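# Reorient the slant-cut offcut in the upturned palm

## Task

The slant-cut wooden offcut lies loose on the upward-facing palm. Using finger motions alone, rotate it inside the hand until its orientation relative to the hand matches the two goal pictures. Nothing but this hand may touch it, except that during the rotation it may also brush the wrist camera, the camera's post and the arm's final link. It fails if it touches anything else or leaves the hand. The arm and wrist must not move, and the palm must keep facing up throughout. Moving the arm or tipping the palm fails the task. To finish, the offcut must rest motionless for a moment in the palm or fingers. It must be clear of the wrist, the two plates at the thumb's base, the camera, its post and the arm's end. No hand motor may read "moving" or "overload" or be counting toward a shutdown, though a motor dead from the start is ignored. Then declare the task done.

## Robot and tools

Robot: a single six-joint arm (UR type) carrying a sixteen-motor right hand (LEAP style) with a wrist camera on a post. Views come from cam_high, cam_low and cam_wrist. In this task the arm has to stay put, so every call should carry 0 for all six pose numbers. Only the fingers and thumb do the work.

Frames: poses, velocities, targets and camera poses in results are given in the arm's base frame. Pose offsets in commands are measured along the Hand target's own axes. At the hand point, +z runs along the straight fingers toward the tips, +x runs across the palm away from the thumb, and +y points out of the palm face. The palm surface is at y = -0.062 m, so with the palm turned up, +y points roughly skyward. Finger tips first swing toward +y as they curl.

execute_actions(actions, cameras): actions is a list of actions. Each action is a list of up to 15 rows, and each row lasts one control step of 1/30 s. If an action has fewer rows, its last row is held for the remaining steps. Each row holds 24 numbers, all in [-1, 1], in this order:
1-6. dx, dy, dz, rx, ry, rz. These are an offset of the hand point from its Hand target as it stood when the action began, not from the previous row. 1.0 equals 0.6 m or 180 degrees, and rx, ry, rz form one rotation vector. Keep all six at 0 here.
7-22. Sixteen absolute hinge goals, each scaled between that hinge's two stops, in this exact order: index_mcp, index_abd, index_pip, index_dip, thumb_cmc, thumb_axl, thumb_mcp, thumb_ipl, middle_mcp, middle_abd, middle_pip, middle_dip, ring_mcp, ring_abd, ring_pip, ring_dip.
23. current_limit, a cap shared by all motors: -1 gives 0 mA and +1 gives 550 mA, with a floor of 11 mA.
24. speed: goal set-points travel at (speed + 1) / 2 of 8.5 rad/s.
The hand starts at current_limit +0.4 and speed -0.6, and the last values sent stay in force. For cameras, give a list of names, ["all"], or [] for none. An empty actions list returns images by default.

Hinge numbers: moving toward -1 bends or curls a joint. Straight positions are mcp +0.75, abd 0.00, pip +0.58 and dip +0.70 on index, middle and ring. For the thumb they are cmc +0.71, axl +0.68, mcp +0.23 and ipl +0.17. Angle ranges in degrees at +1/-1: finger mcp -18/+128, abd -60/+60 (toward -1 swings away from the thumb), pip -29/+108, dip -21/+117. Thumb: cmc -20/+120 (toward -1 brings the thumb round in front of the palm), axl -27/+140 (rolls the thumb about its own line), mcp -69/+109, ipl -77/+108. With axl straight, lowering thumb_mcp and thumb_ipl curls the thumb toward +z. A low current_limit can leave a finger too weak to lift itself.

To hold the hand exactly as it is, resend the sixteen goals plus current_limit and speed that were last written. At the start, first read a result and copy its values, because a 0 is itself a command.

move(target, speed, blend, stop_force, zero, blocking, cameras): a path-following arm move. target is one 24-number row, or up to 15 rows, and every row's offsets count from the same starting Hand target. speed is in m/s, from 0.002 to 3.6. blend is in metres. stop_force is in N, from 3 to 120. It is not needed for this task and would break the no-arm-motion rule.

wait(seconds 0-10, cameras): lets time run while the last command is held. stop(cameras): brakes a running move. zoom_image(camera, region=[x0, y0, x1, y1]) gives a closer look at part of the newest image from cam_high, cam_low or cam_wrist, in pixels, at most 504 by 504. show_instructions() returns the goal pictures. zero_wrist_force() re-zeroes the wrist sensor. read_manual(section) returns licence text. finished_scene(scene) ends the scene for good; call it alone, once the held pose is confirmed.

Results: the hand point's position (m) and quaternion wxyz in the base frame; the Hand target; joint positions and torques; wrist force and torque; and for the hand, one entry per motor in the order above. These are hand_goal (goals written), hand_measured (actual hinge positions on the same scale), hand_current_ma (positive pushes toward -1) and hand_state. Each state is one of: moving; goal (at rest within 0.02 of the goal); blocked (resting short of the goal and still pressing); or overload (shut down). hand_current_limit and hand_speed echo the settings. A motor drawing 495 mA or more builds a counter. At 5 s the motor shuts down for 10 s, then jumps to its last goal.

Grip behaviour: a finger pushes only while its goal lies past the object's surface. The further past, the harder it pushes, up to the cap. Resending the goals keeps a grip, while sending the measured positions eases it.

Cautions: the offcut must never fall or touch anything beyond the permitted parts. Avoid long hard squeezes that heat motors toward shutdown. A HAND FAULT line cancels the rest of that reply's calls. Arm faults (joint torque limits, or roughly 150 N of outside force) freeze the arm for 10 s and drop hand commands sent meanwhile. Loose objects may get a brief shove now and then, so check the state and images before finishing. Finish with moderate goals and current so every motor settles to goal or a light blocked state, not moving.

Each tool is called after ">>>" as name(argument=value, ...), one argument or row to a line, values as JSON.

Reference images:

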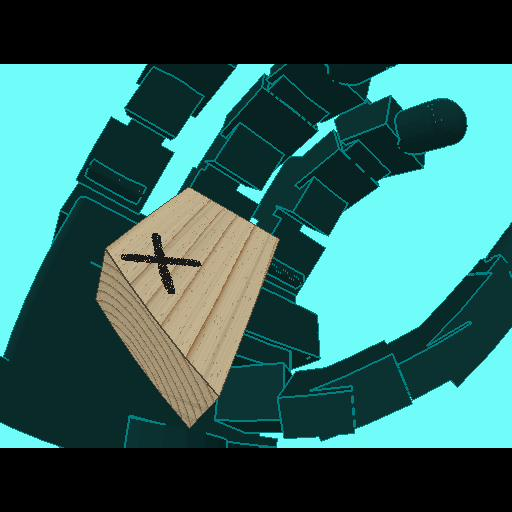

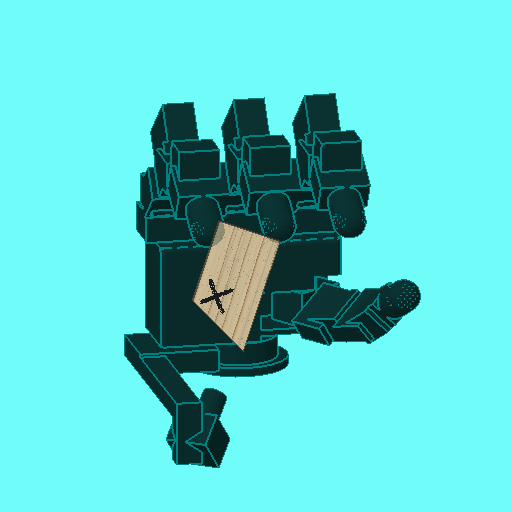

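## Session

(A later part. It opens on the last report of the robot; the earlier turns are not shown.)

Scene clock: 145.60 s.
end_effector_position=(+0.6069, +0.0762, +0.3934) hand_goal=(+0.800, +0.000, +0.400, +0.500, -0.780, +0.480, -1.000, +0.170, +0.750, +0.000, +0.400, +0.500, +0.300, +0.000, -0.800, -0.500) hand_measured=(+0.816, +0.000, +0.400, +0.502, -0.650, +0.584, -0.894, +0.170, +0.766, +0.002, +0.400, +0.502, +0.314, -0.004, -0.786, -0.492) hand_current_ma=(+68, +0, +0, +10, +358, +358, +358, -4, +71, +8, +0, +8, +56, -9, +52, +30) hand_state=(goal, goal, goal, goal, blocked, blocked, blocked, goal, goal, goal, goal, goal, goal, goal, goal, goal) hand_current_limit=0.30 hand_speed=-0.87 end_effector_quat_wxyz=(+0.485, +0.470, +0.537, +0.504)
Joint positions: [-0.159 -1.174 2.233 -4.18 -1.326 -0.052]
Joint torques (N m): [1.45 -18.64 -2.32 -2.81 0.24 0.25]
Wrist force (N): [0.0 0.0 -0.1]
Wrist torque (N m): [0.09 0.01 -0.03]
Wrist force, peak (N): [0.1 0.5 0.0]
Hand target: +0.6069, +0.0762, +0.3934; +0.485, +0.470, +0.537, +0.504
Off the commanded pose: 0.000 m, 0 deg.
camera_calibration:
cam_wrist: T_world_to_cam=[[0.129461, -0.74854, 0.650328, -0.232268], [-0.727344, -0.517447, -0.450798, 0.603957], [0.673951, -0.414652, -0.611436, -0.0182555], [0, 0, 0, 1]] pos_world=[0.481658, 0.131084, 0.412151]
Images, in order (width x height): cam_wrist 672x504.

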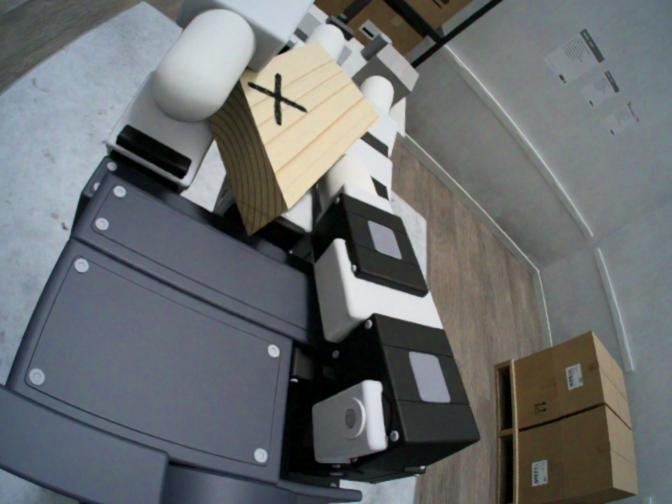

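>>> execute_actions(
  actions=[
    [[0,0,0,0,0,0,0.8,0,0.4,0.5,-0.58,0.6,-0.7,0.1,0.75,0,0.4,0.5,0.3,0,-0.8,-0.5,0.3,-0.8]],
    [[0,0,0,0,0,0,0.8,0,0.4,0.5,-0.4,0.6,-0.4,0.1,0.75,0,0.4,0.5,0.3,0,-0.8,-0.5,0.3,-0.7]],
    [[0,0,0,0,0,0,0.8,0,0.4,0.5,-0.2,0.5,0.1,0.1,0.75,0,0.4,0.5,0.5,0,-0.7,-0.4,0.3,-0.8]],
    [[0,0,0,0,0,0,0.8,0,0.4,0.5,-0.2,0.5,0.2,0.1,0.75,0,0.4,0.5,0.77,0,-0.6,-0.3,0.3,-0.8]],
  ],
  cameras=["cam_wrist"],
)

>>> execute_actions(
  actions=[
    [[0,0,0,0,0,0,0.8,0,0.4,0.5,-0.2,0.5,0.2,0.1,0.77,0,0.4,0.5,0.77,0,-0.2,0,0.3,-0.75]],
    [[0,0,0,0,0,0,0.8,0,0.4,0.5,-0.2,0.5,0.2,0.1,0.77,0,0.4,0.5,0.77,0,-0.2,0,0.3,-0.75]],
  ],
  cameras=["cam_wrist","cam_high"],
)

>>> zoom_image(
  camera="cam_high",
  region=[320, 50, 500, 190],
)

Scene clock: 148.90 s.
end_effector_position=(+0.6069, +0.0762, +0.3934) hand_goal=(+0.800, +0.000, +0.400, +0.500, -0.200, +0.500, +0.200, +0.100, +0.750, +0.000, +0.400, +0.500, +0.770, +0.000, -0.600, -0.300) hand_measured=(+0.816, +0.000, +0.400, +0.502, -0.198, +0.502, +0.198, +0.100, +0.766, +0.002, +0.400, +0.502, +0.776, -0.004, -0.602, -0.304) hand_current_ma=(+68, +0, +0, +10, +5, +13, -11, +3, +71, +8, +0, +8, +20, -9, -9, -12) hand_state=(goal, goal, goal, goal, goal, goal, goal, goal, goal, goal, goal, goal, goal, goal, goal, goal) hand_current_limit=0.30 hand_speed=-0.80 end_effector_quat_wxyz=(+0.485, +0.470, +0.537, +0.504)
Joint positions: [-0.159 -1.174 2.233 -4.18 -1.326 -0.052]
Joint torques (N m): [2.23 -20.09 -1.96 -2.86 0.37 0.09]
Wrist force (N): [-0.3 0.5 -0.1]
Wrist torque (N m): [0.14 0.05 0.00]
Wrist force, peak (N): [-0.2 0.7 -0.3]
Hand target: +0.6069, +0.0762, +0.3934; +0.485, +0.470, +0.537, +0.504
Off the commanded pose: 0.000 m, 0 deg.
camera_calibration:
cam_wrist: T_world_to_cam=[[0.129461, -0.74854, 0.650328, -0.232268], [-0.727344, -0.517447, -0.450798, 0.603957], [0.673951, -0.414652, -0.611436, -0.0182555], [0, 0, 0, 1]] pos_world=[0.481658, 0.131084, 0.412151]
Images, in order (width x height): cam_wrist 672x504.

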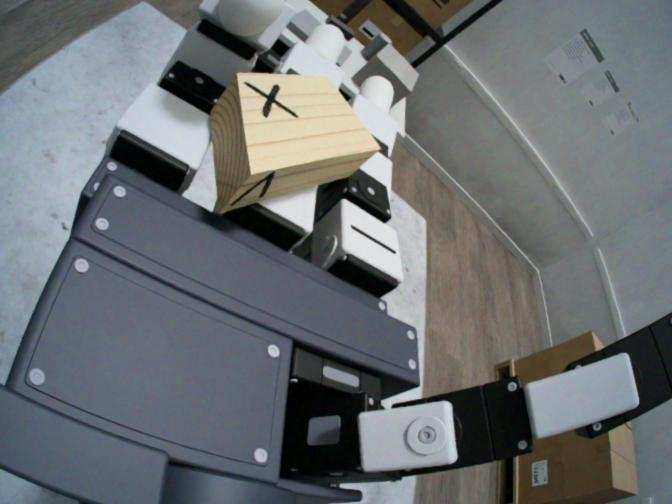

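Scene clock: 150.10 s.
end_effector_position=(+0.6069, +0.0762, +0.3934) hand_goal=(+0.800, +0.000, +0.400, +0.500, -0.200, +0.500, +0.200, +0.100, +0.770, +0.000, +0.400, +0.500, +0.770, +0.000, -0.200, +0.000) hand_measured=(+0.816, +0.000, +0.400, +0.502, -0.198, +0.502, +0.198, +0.100, +0.778, +0.002, +0.400, +0.502, +0.776, -0.004, -0.202, -0.002) hand_current_ma=(+68, +0, +0, +10, +5, +13, -11, +3, +33, +8, +0, +8, +24, -9, -4, -10) hand_state=(goal, goal, goal, goal, goal, goal, goal, goal, goal, goal, goal, goal, goal, goal, goal, goal) hand_current_limit=0.30 hand_speed=-0.75 end_effector_quat_wxyz=(+0.485, +0.470, +0.537, +0.504)
Joint positions: [-0.159 -1.174 2.233 -4.18 -1.326 -0.052]
Joint torques (N m): [0.59 -20.36 -2.45 -2.75 0.26 -0.14]
Wrist force (N): [0.0 0.2 0.0]
Wrist torque (N m): [0.10 0.01 0.01]
Wrist force, peak (N): [0.0 0.4 -0.4]
Hand target: +0.6069, +0.0762, +0.3934; +0.485, +0.470, +0.537, +0.504
Off the commanded pose: 0.000 m, 0 deg.
camera_calibration:
cam_wrist: T_world_to_cam=[[0.129461, -0.74854, 0.650328, -0.232268], [-0.727344, -0.517447, -0.450798, 0.603957], [0.673951, -0.414652, -0.611436, -0.0182555], [0, 0, 0, 1]] pos_world=[0.481658, 0.131084, 0.412151]
Images, in order (width x height): cam_high 896x504, cam_wrist 672x504.

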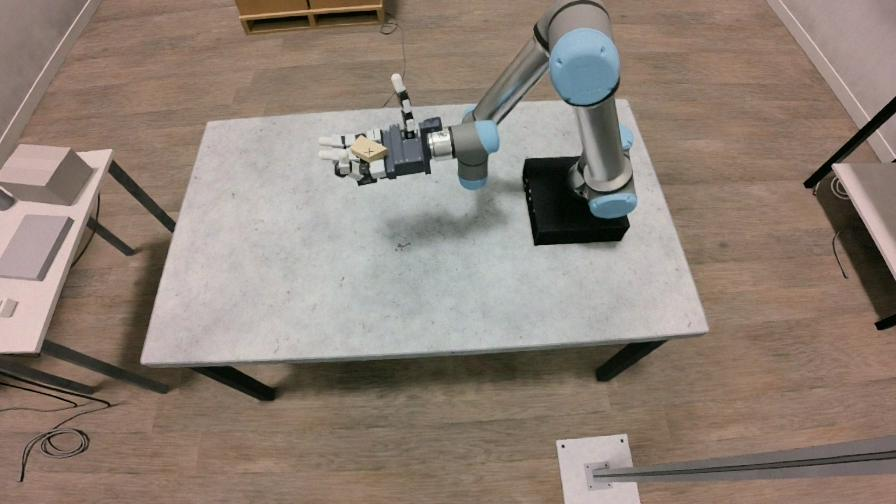

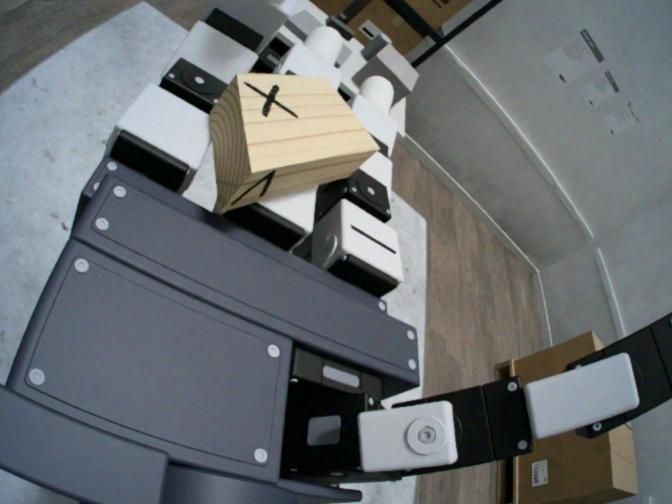

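Scaled by 2.800 from the camera's 896x504 image, which has a finer 1280x720 frame.

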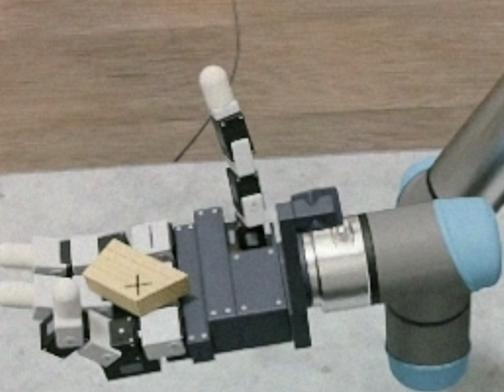

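>>> execute_actions(
  actions=[
    [[0,0,0,0,0,0,0.6,0,0.3,0.4,-0.2,0.5,0.2,0.1,0.5,0,0.2,0.2,0.5,0,0.1,0,0.4,-0.8]],
    [[0,0,0,0,0,0,0.4,0,0.3,0.4,-0.2,0.5,0.2,0.1,0.3,0,0.2,0.2,0.3,0,0.1,0,0.4,-0.85]],
  ],
  cameras=["cam_wrist"],
)

>>> execute_actions(
  actions=[
    [[0,0,0,0,0,0,0.25,0,0.3,0.4,-0.2,0.5,0.2,0.1,0.15,0,0.2,0.2,0.15,0,0.1,0,0.4,-0.88]],
    [[0,0,0,0,0,0,0.15,0,0.3,0.4,-0.2,0.5,0.2,0.1,0.05,0,0.2,0.2,0.05,0,0.1,0,0.4,-0.88]],
  ],
  cameras=["cam_wrist"],
)

Scene clock: 151.83 s.
end_effector_position=(+0.6069, +0.0762, +0.3934) hand_goal=(+0.400, +0.000, +0.300, +0.400, -0.200, +0.500, +0.200, +0.100, +0.300, +0.000, +0.200, +0.200, +0.300, +0.000, +0.100, +0.000) hand_measured=(+0.420, +0.000, +0.306, +0.404, -0.198, +0.502, +0.198, +0.100, +0.320, +0.002, +0.206, +0.202, +0.318, -0.004, +0.098, -0.002) hand_current_ma=(+91, +0, +23, +11, +5, +13, -11, +3, +83, +8, +21, +9, +78, -9, -4, -10) hand_state=(blocked, goal, goal, goal, goal, goal, goal, goal, goal, goal, goal, goal, goal, goal, goal, goal) hand_current_limit=0.40 hand_speed=-0.85 end_effector_quat_wxyz=(+0.485, +0.470, +0.537, +0.504)
Joint positions: [-0.159 -1.174 2.233 -4.18 -1.326 -0.052]
Joint torques (N m): [1.69 -19.13 -4.38 -2.74 0.44 -0.02]
Wrist force (N): [-0.3 0.3 0.1]
Wrist torque (N m): [0.08 0.04 -0.01]
Wrist force, peak (N): [0.0 0.4 0.4]
Hand target: +0.6069, +0.0762, +0.3934; +0.485, +0.470, +0.537, +0.504
Off the commanded pose: 0.000 m, 0 deg.
camera_calibration:
cam_wrist: T_world_to_cam=[[0.129461, -0.74854, 0.650328, -0.232268], [-0.727344, -0.517447, -0.450798, 0.603957], [0.673951, -0.414652, -0.611436, -0.0182555], [0, 0, 0, 1]] pos_world=[0.481658, 0.131084, 0.412151]
Images, in order (width x height): cam_wrist 672x504.

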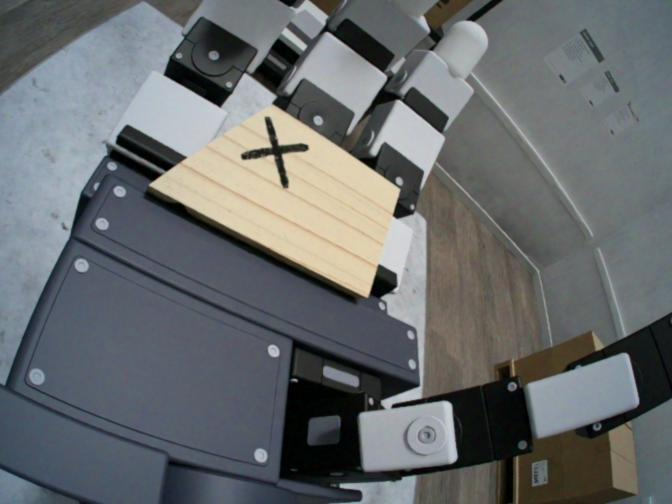

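Scene clock: 153.03 s.
end_effector_position=(+0.6069, +0.0762, +0.3934) hand_goal=(+0.150, +0.000, +0.300, +0.400, -0.200, +0.500, +0.200, +0.100, +0.050, +0.000, +0.200, +0.200, +0.050, +0.000, +0.100, +0.000) hand_measured=(+0.168, +0.000, +0.306, +0.402, -0.198, +0.502, +0.198, +0.100, +0.076, +0.002, +0.204, +0.202, +0.064, -0.004, +0.098, -0.002) hand_current_ma=(+77, +0, +19, +10, +5, +13, -11, +3, +113, +7, +16, +8, +60, -9, -4, -10) hand_state=(goal, goal, goal, goal, goal, goal, goal, goal, blocked, goal, goal, goal, goal, goal, goal, goal) hand_current_limit=0.40 hand_speed=-0.88 end_effector_quat_wxyz=(+0.485, +0.470, +0.537, +0.504)
Joint positions: [-0.159 -1.174 2.233 -4.18 -1.326 -0.052]
Joint torques (N m): [3.31 -19.75 -3.56 -2.78 0.59 -0.01]
Wrist force (N): [0.0 0.3 0.0]
Wrist torque (N m): [0.06 0.01 0.01]
Wrist force, peak (N): [0.0 0.5 -0.4]
Hand target: +0.6069, +0.0762, +0.3934; +0.485, +0.470, +0.537, +0.504
Off the commanded pose: 0.000 m, 0 deg.
camera_calibration:
cam_wrist: T_world_to_cam=[[0.129461, -0.74854, 0.650328, -0.232268], [-0.727344, -0.517447, -0.450798, 0.603957], [0.673951, -0.414652, -0.611436, -0.0182555], [0, 0, 0, 1]] pos_world=[0.481658, 0.131084, 0.412151]
Images, in order (width x height): cam_wrist 672x504.

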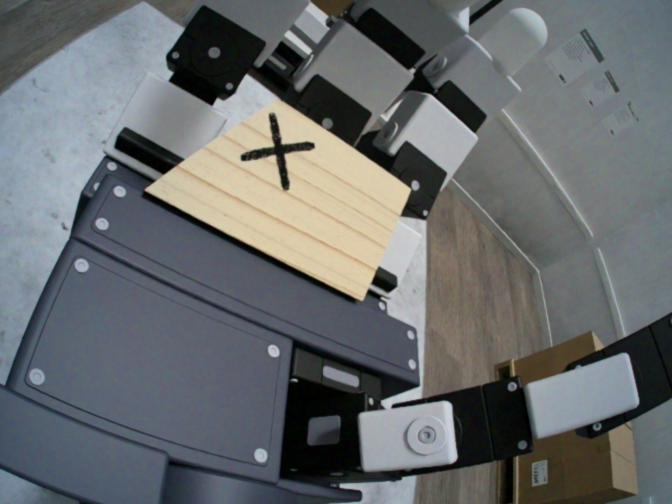

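>>> execute_actions(
  actions=[
    [[0,0,0,0,0,0,0.5,0,0.4,0.5,-0.3,0.5,0.2,0,0.4,0,0.4,0.5,0.4,0,0,0,0.4,-0.8]],
    [[0,0,0,0,0,0,0.8,0,0.4,0.5,-0.3,0.5,0.2,0,0.75,0,0.4,0.5,0.74,0,-0.4,-0.3,0.4,-0.8]],
    [[0,0,0,0,0,0,0.8,0,0.4,0.5,-0.36,-0.2,0.2,-0.9,0.75,0,0.4,0.5,0.72,0,-0.8,-0.4,0.3,-0.75]],
    [[0,0,0,0,0,0,0.8,0,0.4,0.5,-0.36,-0.2,0.2,-0.9,0.75,0,0.4,0.5,0.7,0,-1,-0.6,0.3,-0.8]],
  ],
  cameras=["cam_wrist"],
)

>>> execute_actions(
  actions=[
    [[0,0,0,0,0,0,0.8,0,0.4,0.5,-0.36,-0.2,0.2,-0.9,0.75,0,0.4,0.5,0.55,0,-1,-0.7,0.3,-0.8]],
  ],
  cameras=["cam_wrist","cam_high"],
)

>>> zoom_image(
  camera="cam_high",
  region=[320, 50, 500, 190],
)

Scene clock: 156.43 s.
end_effector_position=(+0.6069, +0.0762, +0.3934) hand_goal=(+0.800, +0.000, +0.400, +0.500, -0.360, -0.200, +0.200, -0.900, +0.750, +0.000, +0.400, +0.500, +0.700, +0.000, -1.000, -0.600) hand_measured=(+0.808, +0.000, +0.400, +0.498, -0.356, -0.198, +0.198, -0.898, +0.758, +0.002, +0.400, +0.498, +0.716, -0.002, -0.998, -0.598) hand_current_ma=(+28, +0, +0, -9, +14, +13, -10, +5, +28, +7, +0, -7, +67, -9, +8, +8) hand_state=(goal, goal, goal, goal, goal, goal, goal, goal, goal, goal, goal, goal, goal, goal, goal, goal) hand_current_limit=0.30 hand_speed=-0.80 end_effector_quat_wxyz=(+0.485, +0.470, +0.537, +0.504)
Joint positions: [-0.159 -1.174 2.233 -4.18 -1.326 -0.052]
Joint torques (N m): [1.85 -20.9 -2.51 -3.04 0.78 0.14]
Wrist force (N): [-0.3 0.0 0.0]
Wrist torque (N m): [0.05 0.04 -0.03]
Wrist force, peak (N): [0.1 0.5 -0.1]
Hand target: +0.6069, +0.0762, +0.3934; +0.485, +0.470, +0.537, +0.504
Off the commanded pose: 0.000 m, 0 deg.
camera_calibration:
cam_wrist: T_world_to_cam=[[0.129461, -0.74854, 0.650328, -0.232268], [-0.727344, -0.517447, -0.450798, 0.603957], [0.673951, -0.414652, -0.611436, -0.0182555], [0, 0, 0, 1]] pos_world=[0.481658, 0.131084, 0.412151]
Images, in order (width x height): cam_wrist 672x504.

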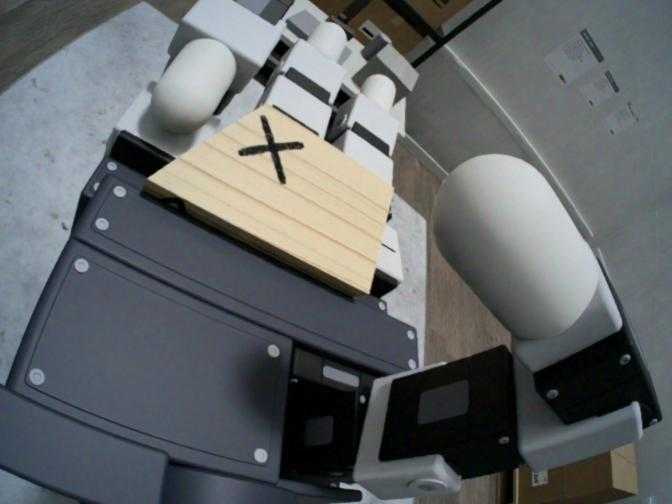

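Scene clock: 157.13 s.
end_effector_position=(+0.6069, +0.0762, +0.3934) hand_goal=(+0.800, +0.000, +0.400, +0.500, -0.360, -0.200, +0.200, -0.900, +0.750, +0.000, +0.400, +0.500, +0.550, +0.000, -1.000, -0.700) hand_measured=(+0.808, +0.000, +0.400, +0.498, -0.356, -0.198, +0.198, -0.898, +0.758, +0.002, +0.400, +0.498, +0.566, -0.002, -0.990, -0.666) hand_current_ma=(+28, +0, +0, -9, +14, +13, -10, +5, +28, +7, +0, -8, +64, -9, +39, +145) hand_state=(goal, goal, goal, goal, goal, goal, goal, goal, goal, goal, goal, goal, goal, goal, goal, blocked) hand_current_limit=0.30 hand_speed=-0.80 end_effector_quat_wxyz=(+0.485, +0.470, +0.537, +0.504)
Joint positions: [-0.159 -1.174 2.233 -4.18 -1.326 -0.052]
Joint torques (N m): [0.64 -20.04 -2.8 -2.89 0.68 0.18]
Wrist force (N): [-0.3 0.2 -0.2]
Wrist torque (N m): [0.10 0.05 -0.04]
Wrist force, peak (N): [-0.3 0.2 -0.2]
Hand target: +0.6069, +0.0762, +0.3934; +0.485, +0.470, +0.537, +0.504
Off the commanded pose: 0.000 m, 0 deg.
camera_calibration:
cam_wrist: T_world_to_cam=[[0.129461, -0.74854, 0.650328, -0.232268], [-0.727344, -0.517447, -0.450798, 0.603957], [0.673951, -0.414652, -0.611436, -0.0182555], [0, 0, 0, 1]] pos_world=[0.481658, 0.131084, 0.412151]
Images, in order (width x height): cam_high 896x504, cam_wrist 672x504.

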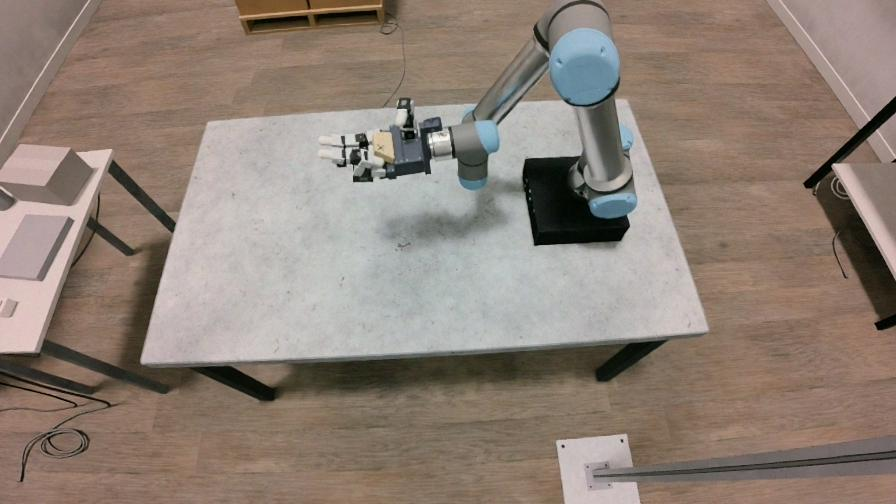

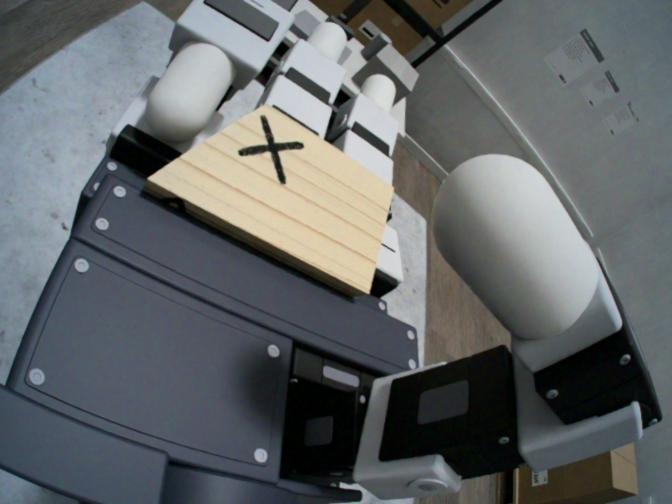

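Scaled by 2.800 from the camera's 896x504 image, which has a finer 1280x720 frame.

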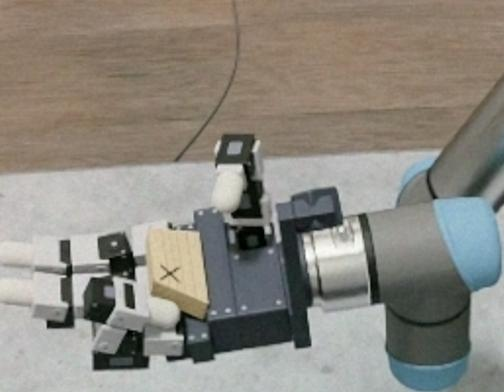

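>>> execute_actions(
  actions=[
    [[0,0,0,0,0,0,0.8,0,0.4,0.5,-0.48,-0.3,-0.1,-0.95,0.75,0,0.4,0.5,0.55,0,-1,-0.7,0.3,-0.8]],
    [[0,0,0,0,0,0,0.8,0,0.4,0.5,-0.48,-0.25,-0.28,-0.95,0.75,0,0.4,0.5,0.55,0,-1,-0.7,0.3,-0.85]],
    [[0,0,0,0,0,0,0.8,0,0.4,0.5,-0.45,0.1,-0.28,-0.95,0.75,0,0.4,0.5,0.55,0,-1,-0.7,0.3,-0.87]],
    [[0,0,0,0,0,0,0.8,0,0.4,0.5,-0.42,0.3,-0.28,-0.95,0.75,0,0.4,0.5,0.55,0,-1,-0.7,0.3,-0.87]],
  ],
  cameras=["cam_wrist"],
)

>>> execute_actions(
  actions=[
    [[0,0,0,0,0,0,0.8,0,0.4,0.5,-0.45,0.5,-0.28,-0.9,0.75,0,0.4,0.5,0.55,0,-1,-0.7,0.3,-0.87]],
    [[0,0,0,0,0,0,0.8,0,0.4,0.5,-0.5,0.6,-0.38,-0.8,0.75,0,0.4,0.5,0.55,0,-1,-0.7,0.3,-0.87]],
  ],
  cameras=["cam_wrist"],
)

Scene clock: 160.20 s.
end_effector_position=(+0.6069, +0.0762, +0.3934) hand_goal=(+0.800, +0.000, +0.400, +0.500, -0.420, +0.300, -0.280, -0.950, +0.750, +0.000, +0.400, +0.500, +0.550, +0.000, -1.000, -0.700) hand_measured=(+0.808, +0.000, +0.400, +0.498, -0.410, +0.194, -0.264, -0.950, +0.758, +0.002, +0.400, +0.498, +0.566, -0.002, -0.990, -0.666) hand_current_ma=(+28, +0, +0, -9, +37, -355, +83, +4, +28, +7, +0, -7, +64, -9, +39, +145) hand_state=(goal, goal, goal, goal, goal, blocked, goal, goal, goal, goal, goal, goal, goal, goal, goal, blocked) hand_current_limit=0.30 hand_speed=-0.87 end_effector_quat_wxyz=(+0.485, +0.470, +0.537, +0.504)
Joint positions: [-0.159 -1.174 2.233 -4.18 -1.326 -0.052]
Joint torques (N m): [1.11 -20.53 -1.84 -2.65 0.78 0.25]
Wrist force (N): [0.0 0.0 -0.1]
Wrist torque (N m): [0.08 0.01 -0.03]
Wrist force, peak (N): [-0.1 0.4 0.5]
Hand target: +0.6069, +0.0762, +0.3934; +0.485, +0.470, +0.537, +0.504
Off the commanded pose: 0.000 m, 0 deg.
camera_calibration:
cam_wrist: T_world_to_cam=[[0.129461, -0.74854, 0.650328, -0.232268], [-0.727344, -0.517447, -0.450798, 0.603957], [0.673951, -0.414652, -0.611436, -0.0182555], [0, 0, 0, 1]] pos_world=[0.481658, 0.131084, 0.412151]
Images, in order (width x height): cam_wrist 672x504.

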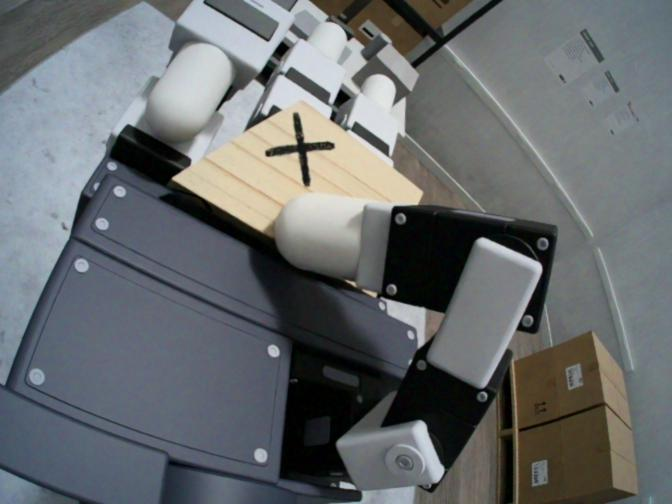

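Scene clock: 161.60 s.
end_effector_position=(+0.6069, +0.0762, +0.3934) hand_goal=(+0.800, +0.000, +0.400, +0.500, -0.500, +0.600, -0.380, -0.800, +0.750, +0.000, +0.400, +0.500, +0.550, +0.000, -1.000, -0.700) hand_measured=(+0.808, +0.000, +0.400, +0.498, -0.470, +0.420, -0.252, -0.764, +0.758, +0.002, +0.400, +0.498, +0.566, -0.002, -0.990, -0.666) hand_current_ma=(+29, +0, +0, -9, +126, -357, +357, +206, +33, +7, +0, -7, +64, -9, +39, +145) hand_state=(goal, goal, goal, goal, blocked, blocked, blocked, blocked, goal, goal, goal, goal, goal, goal, goal, blocked) hand_current_limit=0.30 hand_speed=-0.87 end_effector_quat_wxyz=(+0.485, +0.470, +0.537, +0.504)
Joint positions: [-0.159 -1.174 2.233 -4.18 -1.326 -0.052]
Joint torques (N m): [2.16 -19.77 -2.83 -3 0.72 -0.02]
Wrist force (N): [-0.3 0.2 0.0]
Wrist torque (N m): [0.10 0.04 -0.02]
Wrist force, peak (N): [0.1 0.5 -0.2]
Hand target: +0.6069, +0.0762, +0.3934; +0.485, +0.470, +0.537, +0.504
Off the commanded pose: 0.000 m, 0 deg.
camera_calibration:
cam_wrist: T_world_to_cam=[[0.129461, -0.74854, 0.650328, -0.232268], [-0.727344, -0.517447, -0.450798, 0.603957], [0.673951, -0.414652, -0.611436, -0.0182555], [0, 0, 0, 1]] pos_world=[0.481658, 0.131084, 0.412151]
Images, in order (width x height): cam_wrist 672x504.

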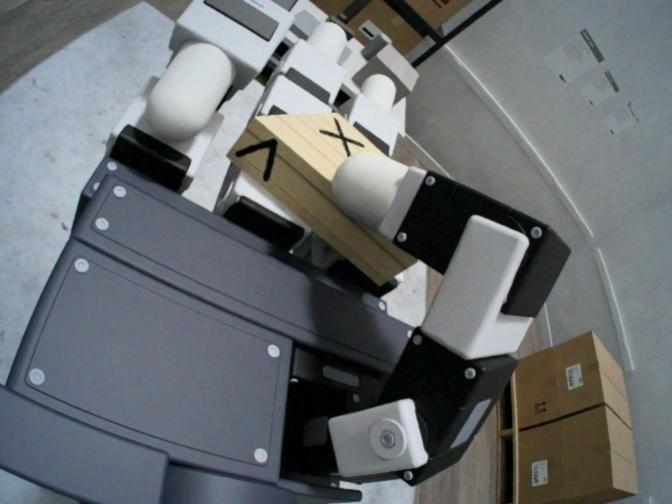

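>>> execute_actions(
  actions=[
    [[0,0,0,0,0,0,0.8,0,0.4,0.5,-0.47,0.4,-0.1,-0.75,0.75,0,0.4,0.5,0.55,0,-1,-0.7,0.3,-0.87]],
    [[0,0,0,0,0,0,0.8,0,0.4,0.5,-0.4,0.4,0.2,-0.75,0.75,0,0.4,0.5,0.55,0,-1,-0.7,0.3,-0.8]],
    [[0,0,0,0,0,0,0.8,0,0.4,0.5,-0.3,0.4,0.3,-0.4,0.75,0,0.4,0.5,0.55,0,-1,-0.7,0.3,-0.75]],
  ],
  cameras=["cam_wrist"],
)

Scene clock: 163.63 s.
end_effector_position=(+0.6069, +0.0762, +0.3934) hand_goal=(+0.800, +0.000, +0.400, +0.500, -0.300, +0.400, +0.300, -0.400, +0.750, +0.000, +0.400, +0.500, +0.550, +0.000, -1.000, -0.700) hand_measured=(+0.808, +0.000, +0.400, +0.498, -0.300, +0.402, +0.298, -0.404, +0.758, +0.002, +0.400, +0.498, +0.566, -0.002, -0.990, -0.666) hand_current_ma=(+29, +0, +0, -9, +0, +12, -11, -18, +37, +7, +0, -7, +64, -9, +39, +145) hand_state=(goal, goal, goal, goal, goal, goal, goal, goal, goal, goal, goal, goal, goal, goal, goal, blocked) hand_current_limit=0.30 hand_speed=-0.75 end_effector_quat_wxyz=(+0.485, +0.470, +0.537, +0.504)
Joint positions: [-0.159 -1.174 2.233 -4.18 -1.326 -0.052]
Joint torques (N m): [0.68 -20.45 -2.41 -2.73 0.87 0.22]
Wrist force (N): [-0.2 0.1 0.0]
Wrist torque (N m): [0.08 0.03 0.00]
Wrist force, peak (N): [-0.1 0.4 -0.4]
Hand target: +0.6069, +0.0762, +0.3934; +0.485, +0.470, +0.537, +0.504
Off the commanded pose: 0.000 m, 0 deg.
camera_calibration:
cam_wrist: T_world_to_cam=[[0.129461, -0.74854, 0.650328, -0.232268], [-0.727344, -0.517447, -0.450798, 0.603957], [0.673951, -0.414652, -0.611436, -0.0182555], [0, 0, 0, 1]] pos_world=[0.481658, 0.131084, 0.412151]
Images, in order (width x height): cam_wrist 672x504.

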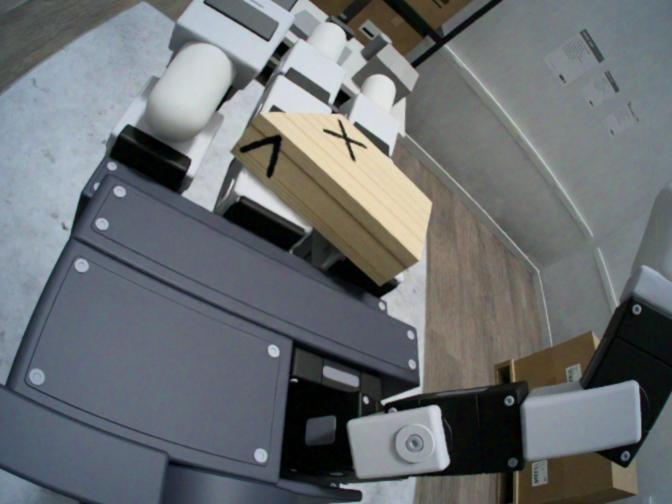

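>>> execute_actions(
  actions=[
    [[0,0,0,0,0,0,0.6,0,0.4,0.5,-0.3,0.4,0.3,-0.4,0.65,0,-0.3,0,0.55,0,-1,-0.7,0.3,-0.8]],
    [[0,0,0,0,0,0,0.5,0,0.4,0.5,-0.3,0.4,0.3,-0.4,0.6,0,-0.75,-0.5,0.55,0,-1,-0.7,0.3,-0.8]],
    [[0,0,0,0,0,0,0.5,0,0.4,0.5,-0.3,0.4,0.3,-0.4,0.55,0,-0.9,-0.6,0.55,0,-1,-0.7,0.3,-0.8]],
  ],
  cameras=["cam_wrist"],
)

Scene clock: 165.80 s.
end_effector_position=(+0.6069, +0.0762, +0.3934) hand_goal=(+0.500, +0.000, +0.400, +0.500, -0.300, +0.400, +0.300, -0.400, +0.550, +0.000, -0.900, -0.600, +0.550, +0.000, -1.000, -0.700) hand_measured=(+0.522, +0.000, +0.400, +0.498, -0.300, +0.402, +0.298, -0.404, +0.562, +0.002, -0.644, -0.542, +0.566, -0.002, -0.990, -0.666) hand_current_ma=(+100, +0, +0, -8, +0, +12, -11, -18, +53, +7, +358, +257, +64, -9, +39, +145) hand_state=(blocked, goal, goal, goal, goal, goal, goal, goal, goal, goal, blocked, blocked, goal, goal, goal, blocked) hand_current_limit=0.30 hand_speed=-0.80 end_effector_quat_wxyz=(+0.485, +0.470, +0.537, +0.504)
Joint positions: [-0.159 -1.174 2.233 -4.18 -1.326 -0.052]
Joint torques (N m): [1.42 -20.96 -1.22 -2.96 0.67 0.26]
Wrist force (N): [0.0 0.3 -0.3]
Wrist torque (N m): [0.10 0.01 0.02]
Wrist force, peak (N): [-0.1 0.5 0.2]
Hand target: +0.6069, +0.0762, +0.3934; +0.485, +0.470, +0.537, +0.504
Off the commanded pose: 0.000 m, 0 deg.
camera_calibration:
cam_wrist: T_world_to_cam=[[0.129461, -0.74854, 0.650328, -0.232268], [-0.727344, -0.517447, -0.450798, 0.603957], [0.673951, -0.414652, -0.611436, -0.0182555], [0, 0, 0, 1]] pos_world=[0.481658, 0.131084, 0.412151]
Images, in order (width x height): cam_wrist 672x504.

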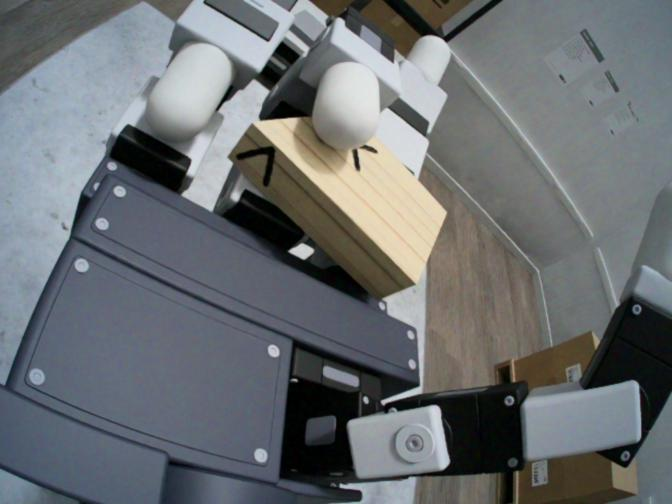

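>>> execute_actions(
  actions=[
    [[0,0,0,0,0,0,0.5,0,0.4,0.5,-0.36,0.5,0.3,-0.9,0.55,0,-0.9,-0.6,0.55,0,-1,-0.7,0.3,-0.75]],
    [[0,0,0,0,0,0,0.5,0,0.4,0.5,-0.38,0.5,0.05,-0.96,0.55,0,-0.9,-0.6,0.55,0,-1,-0.7,0.3,-0.8]],
    [[0,0,0,0,0,0,0.5,0,0.4,0.5,-0.38,0.5,-0.1,-0.9,0.55,0,-0.9,-0.6,0.55,0,-1,-0.7,0.3,-0.85]],
  ],
  cameras=["cam_wrist"],
)

>>> execute_actions(
  actions=[
    [[0,0,0,0,0,0,0.5,0,0.4,0.5,-0.38,0.5,-0.25,-0.75,0.55,0,-0.9,-0.6,0.55,0,-1,-0.7,0.3,-0.87]],
    [[0,0,0,0,0,0,0.5,0,0.4,0.5,-0.38,0.5,-0.4,-0.55,0.55,0,-0.9,-0.6,0.55,0,-1,-0.7,0.3,-0.87]],
    [[0,0,0,0,0,0,0.5,0,0.4,0.5,-0.38,0.5,-0.55,-0.3,0.55,0,-0.9,-0.6,0.55,0,-1,-0.7,0.3,-0.87]],
  ],
  cameras=["cam_wrist"],
)

Scene clock: 171.33 s.
end_effector_position=(+0.6069, +0.0762, +0.3934) hand_goal=(+0.500, +0.000, +0.400, +0.500, -0.380, +0.500, -0.100, -0.900, +0.550, +0.000, -0.900, -0.600, +0.550, +0.000, -1.000, -0.700) hand_measured=(+0.522, +0.000, +0.400, +0.498, -0.376, +0.498, -0.100, -0.904, +0.562, +0.002, -0.644, -0.542, +0.566, -0.002, -0.990, -0.666) hand_current_ma=(+100, +0, +0, -8, +16, -8, -1, -20, +53, +7, +358, +257, +64, -9, +39, +145) hand_state=(blocked, goal, goal, goal, goal, goal, goal, goal, goal, goal, blocked, blocked, goal, goal, goal, blocked) hand_current_limit=0.30 hand_speed=-0.85 end_effector_quat_wxyz=(+0.485, +0.470, +0.537, +0.504)
Joint positions: [-0.159 -1.174 2.233 -4.18 -1.326 -0.052]
Joint torques (N m): [2.16 -18.82 -1.65 -2.75 0.74 0.16]
Wrist force (N): [0.1 0.4 0.0]
Wrist torque (N m): [0.11 -0.01 0.02]
Wrist force, peak (N): [-0.3 0.2 -0.5]
Hand target: +0.6069, +0.0762, +0.3934; +0.485, +0.470, +0.537, +0.504
Off the commanded pose: 0.000 m, 0 deg.
camera_calibration:
cam_wrist: T_world_to_cam=[[0.129461, -0.74854, 0.650328, -0.232268], [-0.727344, -0.517447, -0.450798, 0.603957], [0.673951, -0.414652, -0.611436, -0.0182555], [0, 0, 0, 1]] pos_world=[0.481658, 0.131084, 0.412151]
Images, in order (width x height): cam_wrist 672x504.

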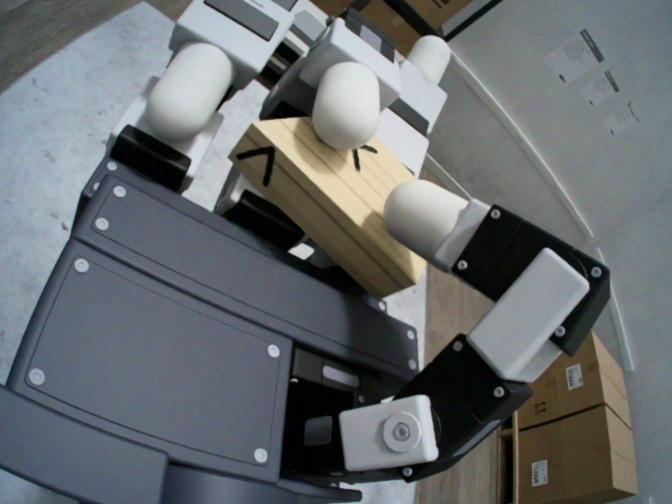

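Scene clock: 173.40 s.
end_effector_position=(+0.6069, +0.0762, +0.3934) hand_goal=(+0.500, +0.000, +0.400, +0.500, -0.380, +0.500, -0.550, -0.300, +0.550, +0.000, -0.900, -0.600, +0.550, +0.000, -1.000, -0.700) hand_measured=(+0.522, +0.000, +0.400, +0.498, -0.374, +0.492, -0.480, -0.292, +0.564, +0.002, -0.648, -0.542, +0.566, -0.002, -0.990, -0.666) hand_current_ma=(+100, +0, +0, -8, +19, -40, +357, +45, +58, +6, +358, +257, +64, -9, +39, +145) hand_state=(blocked, goal, goal, goal, goal, goal, blocked, goal, goal, goal, blocked, blocked, goal, goal, goal, blocked) hand_current_limit=0.30 hand_speed=-0.87 end_effector_quat_wxyz=(+0.485, +0.470, +0.537, +0.504)
Joint positions: [-0.159 -1.174 2.233 -4.18 -1.326 -0.052]
Joint torques (N m): [0.84 -20.64 -1.87 -2.86 0.59 0.3]
Wrist force (N): [-0.2 0.2 -0.3]
Wrist torque (N m): [0.12 0.03 -0.02]
Wrist force, peak (N): [-0.3 0.5 -0.1]
Hand target: +0.6069, +0.0762, +0.3934; +0.485, +0.470, +0.537, +0.504
Off the commanded pose: 0.000 m, 0 deg.
camera_calibration:
cam_wrist: T_world_to_cam=[[0.129461, -0.74854, 0.650328, -0.232268], [-0.727344, -0.517447, -0.450798, 0.603957], [0.673951, -0.414652, -0.611436, -0.0182555], [0, 0, 0, 1]] pos_world=[0.481658, 0.131084, 0.412151]
Images, in order (width x height): cam_wrist 672x504.

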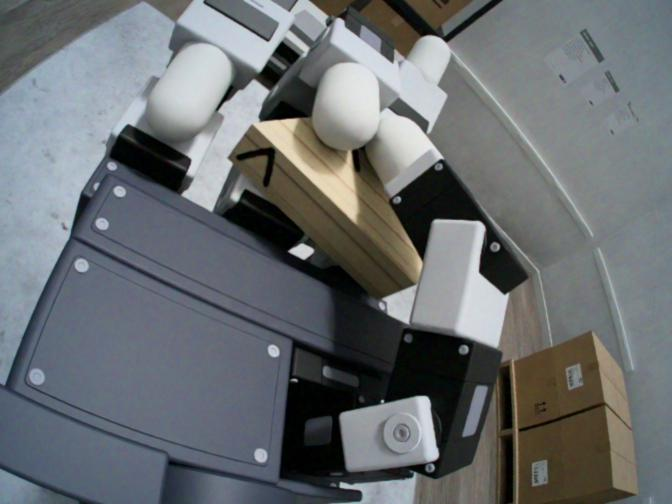

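>>> execute_actions(
  actions=[
    [[0,0,0,0,0,0,0.5,0,0.4,0.5,-0.3,0.5,-0.1,-0.5,0.55,0,-0.9,-0.6,0.55,0,-1,-0.7,0.3,-0.8]],
    [[0,0,0,0,0,0,0.5,0,0.4,0.5,-0.2,0.1,0.3,-0.8,0.55,0,-0.9,-0.6,0.55,0,-1,-0.7,0.3,-0.7]],
    [[0,0,0,0,0,0,0.5,0,0.4,0.5,-0.27,-0.22,0.1,-0.95,0.55,0,-0.9,-0.6,0.55,0,-1,-0.7,0.3,-0.7]],
    [[0,0,0,0,0,0,0.5,0,0.4,0.5,-0.3,-0.25,-0.28,-0.96,0.55,0,-0.9,-0.6,0.55,0,-1,-0.7,0.3,-0.8]],
  ],
  cameras=["cam_wrist"],
)

>>> execute_actions(
  actions=[
    [[0,0,0,0,0,0,0.5,0,0.4,0.5,-0.3,0.05,-0.3,-0.96,0.55,0,-0.9,-0.6,0.55,0,-1,-0.7,0.3,-0.85]],
    [[0,0,0,0,0,0,0.5,0,0.4,0.5,-0.3,0.2,-0.3,-0.96,0.55,0,-0.9,-0.6,0.55,0,-1,-0.7,0.3,-0.87]],
  ],
  cameras=["cam_wrist"],
)

Scene clock: 176.70 s.
end_effector_position=(+0.6069, +0.0762, +0.3934) hand_goal=(+0.500, +0.000, +0.400, +0.500, -0.300, -0.250, -0.280, -0.960, +0.550, +0.000, -0.900, -0.600, +0.550, +0.000, -1.000, -0.700) hand_measured=(+0.522, +0.000, +0.400, +0.498, -0.298, -0.246, -0.280, -0.958, +0.560, +0.002, -0.648, -0.542, +0.566, -0.002, -0.990, -0.666) hand_current_ma=(+100, +0, +0, -8, +4, +14, -1, +5, +44, +6, +358, +257, +64, -9, +39, +145) hand_state=(blocked, goal, goal, goal, goal, goal, goal, goal, goal, goal, blocked, blocked, goal, goal, goal, blocked) hand_current_limit=0.30 hand_speed=-0.80 end_effector_quat_wxyz=(+0.485, +0.470, +0.537, +0.504)
Joint positions: [-0.159 -1.174 2.233 -4.18 -1.326 -0.052]
Joint torques (N m): [0.87 -20.21 -3.51 -2.95 0.92 0.31]
Wrist force (N): [-0.1 0.0 0.1]
Wrist torque (N m): [0.03 0.02 -0.03]
Wrist force, peak (N): [-0.1 0.6 -0.2]
Hand target: +0.6069, +0.0762, +0.3934; +0.485, +0.470, +0.537, +0.504
Off the commanded pose: 0.000 m, 0 deg.
camera_calibration:
cam_wrist: T_world_to_cam=[[0.129461, -0.74854, 0.650328, -0.232268], [-0.727344, -0.517447, -0.450798, 0.603957], [0.673951, -0.414652, -0.611436, -0.0182555], [0, 0, 0, 1]] pos_world=[0.481658, 0.131084, 0.412151]
Images, in order (width x height): cam_wrist 672x504.

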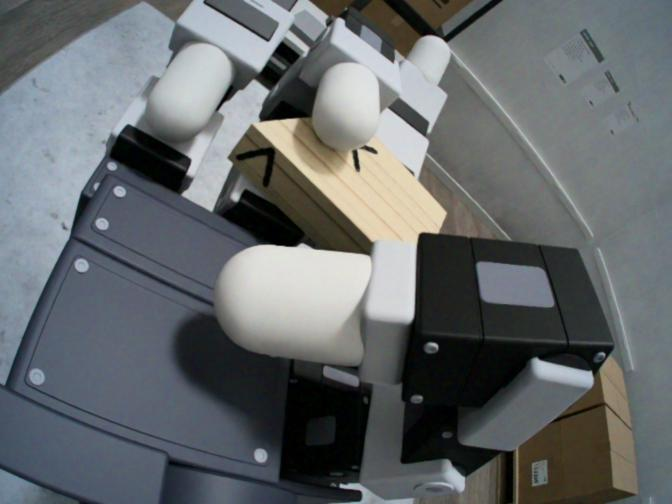

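Scene clock: 178.07 s.
end_effector_position=(+0.6069, +0.0762, +0.3934) hand_goal=(+0.500, +0.000, +0.400, +0.500, -0.300, +0.200, -0.300, -0.960, +0.550, +0.000, -0.900, -0.600, +0.550, +0.000, -1.000, -0.700) hand_measured=(+0.522, +0.000, +0.400, +0.498, -0.298, +0.198, -0.300, -0.958, +0.560, +0.002, -0.648, -0.542, +0.566, -0.002, -0.990, -0.666) hand_current_ma=(+100, +0, +0, -8, +4, -7, -2, +5, +44, +6, +358, +257, +64, -9, +39, +145) hand_state=(blocked, goal, goal, goal, goal, goal, goal, goal, goal, goal, blocked, blocked, goal, goal, goal, blocked) hand_current_limit=0.30 hand_speed=-0.87 end_effector_quat_wxyz=(+0.485, +0.470, +0.537, +0.504)
Joint positions: [-0.159 -1.174 2.233 -4.18 -1.326 -0.052]
Joint torques (N m): [2.94 -19.57 -3.37 -3.09 0.91 0.59]
Wrist force (N): [-0.1 0.0 0.1]
Wrist torque (N m): [0.04 0.01 -0.02]
Wrist force, peak (N): [-0.3 0.4 -0.3]
Hand target: +0.6069, +0.0762, +0.3934; +0.485, +0.470, +0.537, +0.504
Off the commanded pose: 0.000 m, 0 deg.
camera_calibration:
cam_wrist: T_world_to_cam=[[0.129461, -0.74854, 0.650328, -0.232268], [-0.727344, -0.517447, -0.450798, 0.603957], [0.673951, -0.414652, -0.611436, -0.0182555], [0, 0, 0, 1]] pos_world=[0.481658, 0.131084, 0.412151]
Images, in order (width x height): cam_wrist 672x504.

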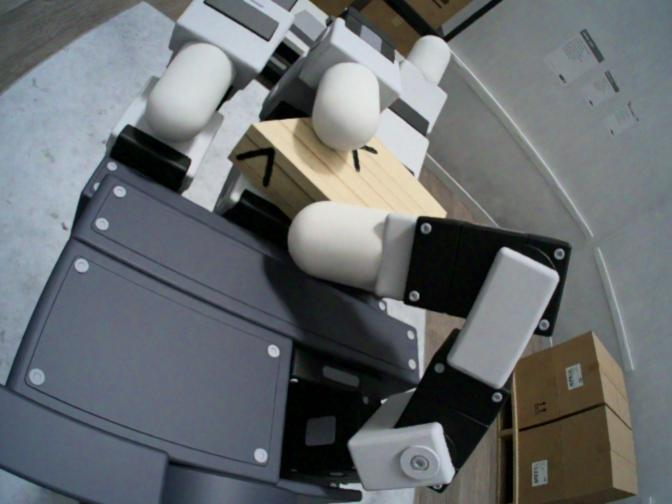

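>>> execute_actions(
  actions=[
    [[0,0,0,0,0,0,0.5,0,0.4,0.5,-0.42,0.05,-0.3,-0.96,0.55,0,-0.9,-0.6,0.55,0,-1,-0.7,0.3,-0.85]],
    [[0,0,0,0,0,0,0.5,0,0.4,0.5,-0.42,0.15,-0.38,-0.96,0.55,0,-0.9,-0.6,0.55,0,-1,-0.7,0.3,-0.87]],
    [[0,0,0,0,0,0,0.5,0,0.4,0.5,-0.4,0.4,-0.38,-0.92,0.55,0,-0.9,-0.6,0.55,0,-1,-0.7,0.3,-0.87]],
  ],
  cameras=["cam_wrist"],
)

>>> execute_actions(
  actions=[
    [[0,0,0,0,0,0,0.5,0,0.4,0.5,-0.4,0.6,-0.4,-0.85,0.55,0,-0.9,-0.6,0.55,0,-1,-0.7,0.3,-0.87]],
    [[0,0,0,0,0,0,0.5,0,0.4,0.5,-0.4,0.65,-0.5,-0.7,0.55,0,-0.9,-0.6,0.55,0,-1,-0.7,0.3,-0.87]],
  ],
  cameras=["cam_wrist"],
)

Scene clock: 180.23 s.
end_effector_position=(+0.6069, +0.0762, +0.3934) hand_goal=(+0.500, +0.000, +0.400, +0.500, -0.400, +0.400, -0.380, -0.920, +0.550, +0.000, -0.900, -0.600, +0.550, +0.000, -1.000, -0.700) hand_measured=(+0.522, +0.000, +0.400, +0.498, -0.394, +0.354, -0.368, -0.920, +0.558, -0.004, -0.648, -0.542, +0.566, -0.002, -0.990, -0.666) hand_current_ma=(+100, +0, +0, -8, +22, -247, +65, +2, +29, -15, +358, +257, +64, -9, +39, +145) hand_state=(blocked, goal, goal, goal, goal, blocked, goal, goal, goal, goal, blocked, blocked, goal, goal, goal, blocked) hand_current_limit=0.30 hand_speed=-0.87 end_effector_quat_wxyz=(+0.485, +0.470, +0.537, +0.504)
Joint positions: [-0.159 -1.174 2.233 -4.18 -1.326 -0.052]
Joint torques (N m): [0.95 -21.32 -1.67 -2.84 1.06 0.18]
Wrist force (N): [0.1 -0.1 -0.2]
Wrist torque (N m): [0.07 -0.01 0.00]
Wrist force, peak (N): [0.4 0.3 -0.4]
Hand target: +0.6069, +0.0762, +0.3934; +0.485, +0.470, +0.537, +0.504
Off the commanded pose: 0.000 m, 0 deg.
camera_calibration:
cam_wrist: T_world_to_cam=[[0.129461, -0.74854, 0.650328, -0.232268], [-0.727344, -0.517447, -0.450798, 0.603957], [0.673951, -0.414652, -0.611436, -0.0182555], [0, 0, 0, 1]] pos_world=[0.481658, 0.131084, 0.412151]
Images, in order (width x height): cam_wrist 672x504.

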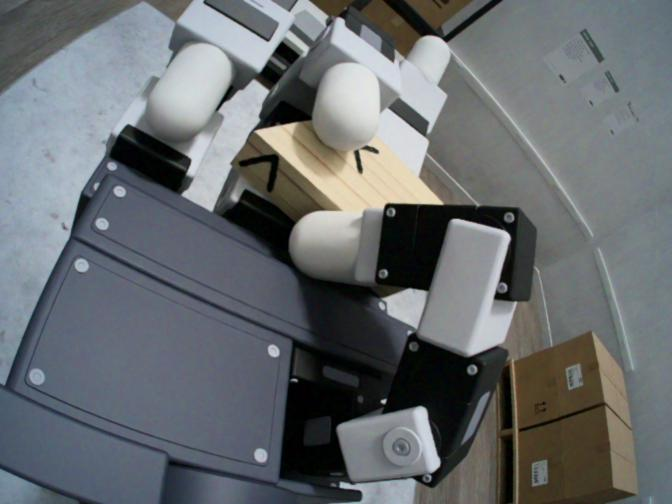

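Scene clock: 181.43 s.
end_effector_position=(+0.6069, +0.0762, +0.3934) hand_goal=(+0.500, +0.000, +0.400, +0.500, -0.400, +0.650, -0.500, -0.700, +0.550, +0.000, -0.900, -0.600, +0.550, +0.000, -1.000, -0.700) hand_measured=(+0.534, +0.000, +0.400, +0.498, -0.386, +0.408, -0.460, -0.854, +0.554, -0.012, -0.648, -0.542, +0.566, -0.002, -0.990, -0.666) hand_current_ma=(+153, +0, +0, -8, +58, -357, +232, -357, +19, -43, +358, +257, +64, -9, +39, +145) hand_state=(blocked, goal, goal, goal, goal, blocked, blocked, blocked, goal, goal, blocked, blocked, goal, goal, goal, blocked) hand_current_limit=0.30 hand_speed=-0.87 end_effector_quat_wxyz=(+0.485, +0.470, +0.537, +0.504)
Joint positions: [-0.159 -1.174 2.233 -4.18 -1.326 -0.052]
Joint torques (N m): [1.02 -19.94 -2.09 -2.94 0.97 0.53]
Wrist force (N): [-0.3 0.0 -0.1]
Wrist torque (N m): [0.07 0.05 -0.04]
Wrist force, peak (N): [-0.4 0.1 0.5]
Hand target: +0.6069, +0.0762, +0.3934; +0.485, +0.470, +0.537, +0.504
Off the commanded pose: 0.000 m, 0 deg.
camera_calibration:
cam_wrist: T_world_to_cam=[[0.129461, -0.74854, 0.650328, -0.232268], [-0.727344, -0.517447, -0.450798, 0.603957], [0.673951, -0.414652, -0.611436, -0.0182555], [0, 0, 0, 1]] pos_world=[0.481658, 0.131084, 0.412151]
Images, in order (width x height): cam_wrist 672x504.

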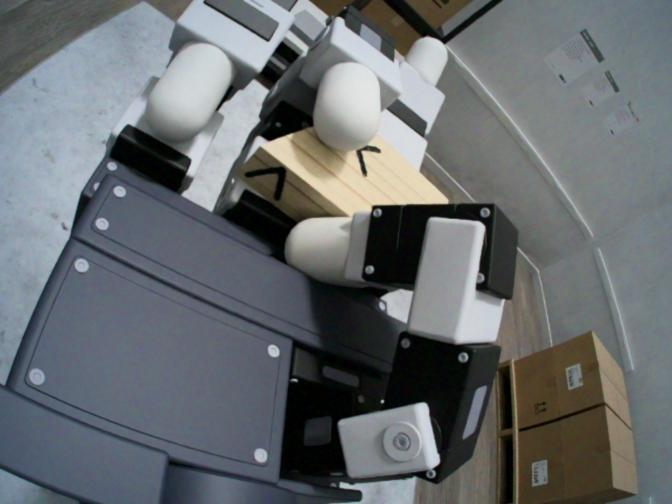

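>>> execute_actions(
  actions=[
    [[0,0,0,0,0,0,0.5,0,0.4,0.5,-0.42,0.65,-0.5,-0.75,0.55,0,-0.72,-0.58,0.55,0,-1,-0.7,0.55,-0.87]],
    [[0,0,0,0,0,0,0.5,0,0.4,0.5,-0.45,0.65,-0.55,-0.65,0.55,0,-0.72,-0.58,0.55,0,-1,-0.7,0.55,-0.87]],
  ],
  cameras=["cam_wrist"],
)

>>> execute_actions(
  actions=[
    [[0,0,0,0,0,0,0.5,0,0.4,0.5,-0.5,0.65,-0.65,-0.5,0.55,0,-0.72,-0.58,0.55,0,-1,-0.7,0.55,-0.87]],
    [[0,0,0,0,0,0,0.5,0,0.4,0.5,-0.52,0.65,-0.75,-0.35,0.55,0,-0.72,-0.58,0.55,0,-1,-0.7,0.55,-0.87]],
  ],
  cameras=["cam_wrist"],
)

Scene clock: 182.97 s.
end_effector_position=(+0.6069, +0.0762, +0.3934) hand_goal=(+0.500, +0.000, +0.400, +0.500, -0.450, +0.650, -0.550, -0.650, +0.550, +0.000, -0.720, -0.580, +0.550, +0.000, -1.000, -0.700) hand_measured=(+0.534, +0.000, +0.400, +0.498, -0.402, +0.412, -0.476, -0.840, +0.556, -0.014, -0.648, -0.540, +0.566, -0.002, -0.990, -0.666) hand_current_ma=(+156, +0, +0, -8, +214, -426, +426, -426, +23, -50, +318, +175, +64, -9, +39, +145) hand_state=(blocked, goal, goal, goal, blocked, blocked, blocked, blocked, goal, goal, blocked, blocked, goal, goal, goal, blocked) hand_current_limit=0.55 hand_speed=-0.87 end_effector_quat_wxyz=(+0.485, +0.470, +0.537, +0.504)
Joint positions: [-0.159 -1.174 2.233 -4.18 -1.326 -0.052]
Joint torques (N m): [-0.46 -20.29 -2.48 -2.97 1.11 0.35]
Wrist force (N): [-0.3 0.3 0.2]
Wrist torque (N m): [0.08 0.04 -0.03]
Wrist force, peak (N): [0.1 0.3 0.5]
Hand target: +0.6069, +0.0762, +0.3934; +0.485, +0.470, +0.537, +0.504
Off the commanded pose: 0.000 m, 0 deg.
camera_calibration:
cam_wrist: T_world_to_cam=[[0.129461, -0.74854, 0.650328, -0.232268], [-0.727344, -0.517447, -0.450798, 0.603957], [0.673951, -0.414652, -0.611436, -0.0182555], [0, 0, 0, 1]] pos_world=[0.481658, 0.131084, 0.412151]
Images, in order (width x height): cam_wrist 672x504.

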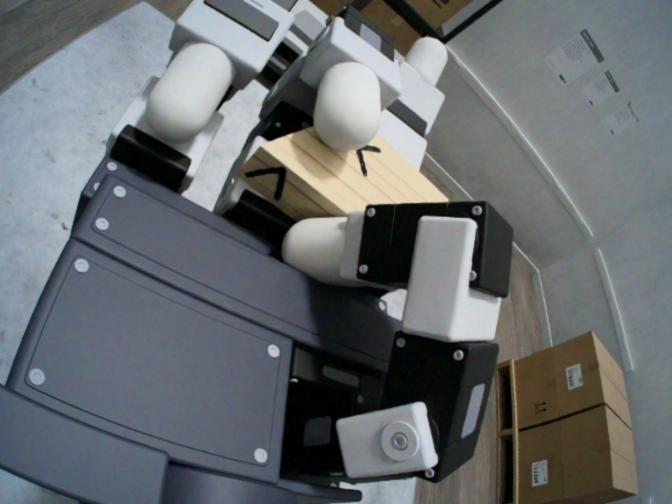

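Scene clock: 184.17 s.
end_effector_position=(+0.6069, +0.0762, +0.3934) hand_goal=(+0.500, +0.000, +0.400, +0.500, -0.520, +0.650, -0.750, -0.350, +0.550, +0.000, -0.720, -0.580, +0.550, +0.000, -1.000, -0.700) hand_measured=(+0.534, +0.000, +0.400, +0.498, -0.426, +0.414, -0.476, -0.840, +0.556, -0.014, -0.648, -0.540, +0.566, -0.002, -0.990, -0.666) hand_current_ma=(+156, +0, +0, -8, +426, -426, +426, -426, +23, -50, +318, +175, +64, -9, +39, +145) hand_state=(blocked, goal, goal, goal, blocked, blocked, blocked, blocked, goal, goal, blocked, blocked, goal, goal, goal, blocked) hand_current_limit=0.55 hand_speed=-0.87 end_effector_quat_wxyz=(+0.485, +0.470, +0.537, +0.504)
Joint positions: [-0.159 -1.174 2.233 -4.18 -1.326 -0.052]
Joint torques (N m): [1.23 -20.57 -2.47 -2.73 1.06 0.46]
Wrist force (N): [0.0 0.4 0.1]
Wrist torque (N m): [0.10 0.00 -0.02]
Wrist force, peak (N): [0.0 0.5 0.0]
Hand target: +0.6069, +0.0762, +0.3934; +0.485, +0.470, +0.537, +0.504
Off the commanded pose: 0.000 m, 0 deg.
camera_calibration:
cam_wrist: T_world_to_cam=[[0.129461, -0.74854, 0.650328, -0.232268], [-0.727344, -0.517447, -0.450798, 0.603957], [0.673951, -0.414652, -0.611436, -0.0182555], [0, 0, 0, 1]] pos_world=[0.481658, 0.131084, 0.412151]
Images, in order (width x height): cam_wrist 672x504.

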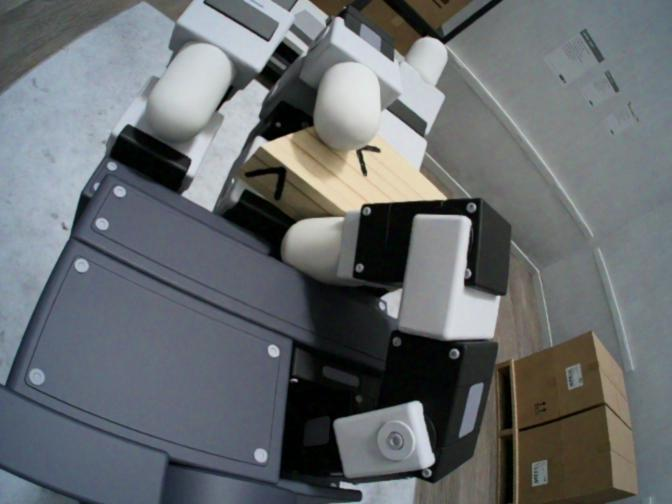

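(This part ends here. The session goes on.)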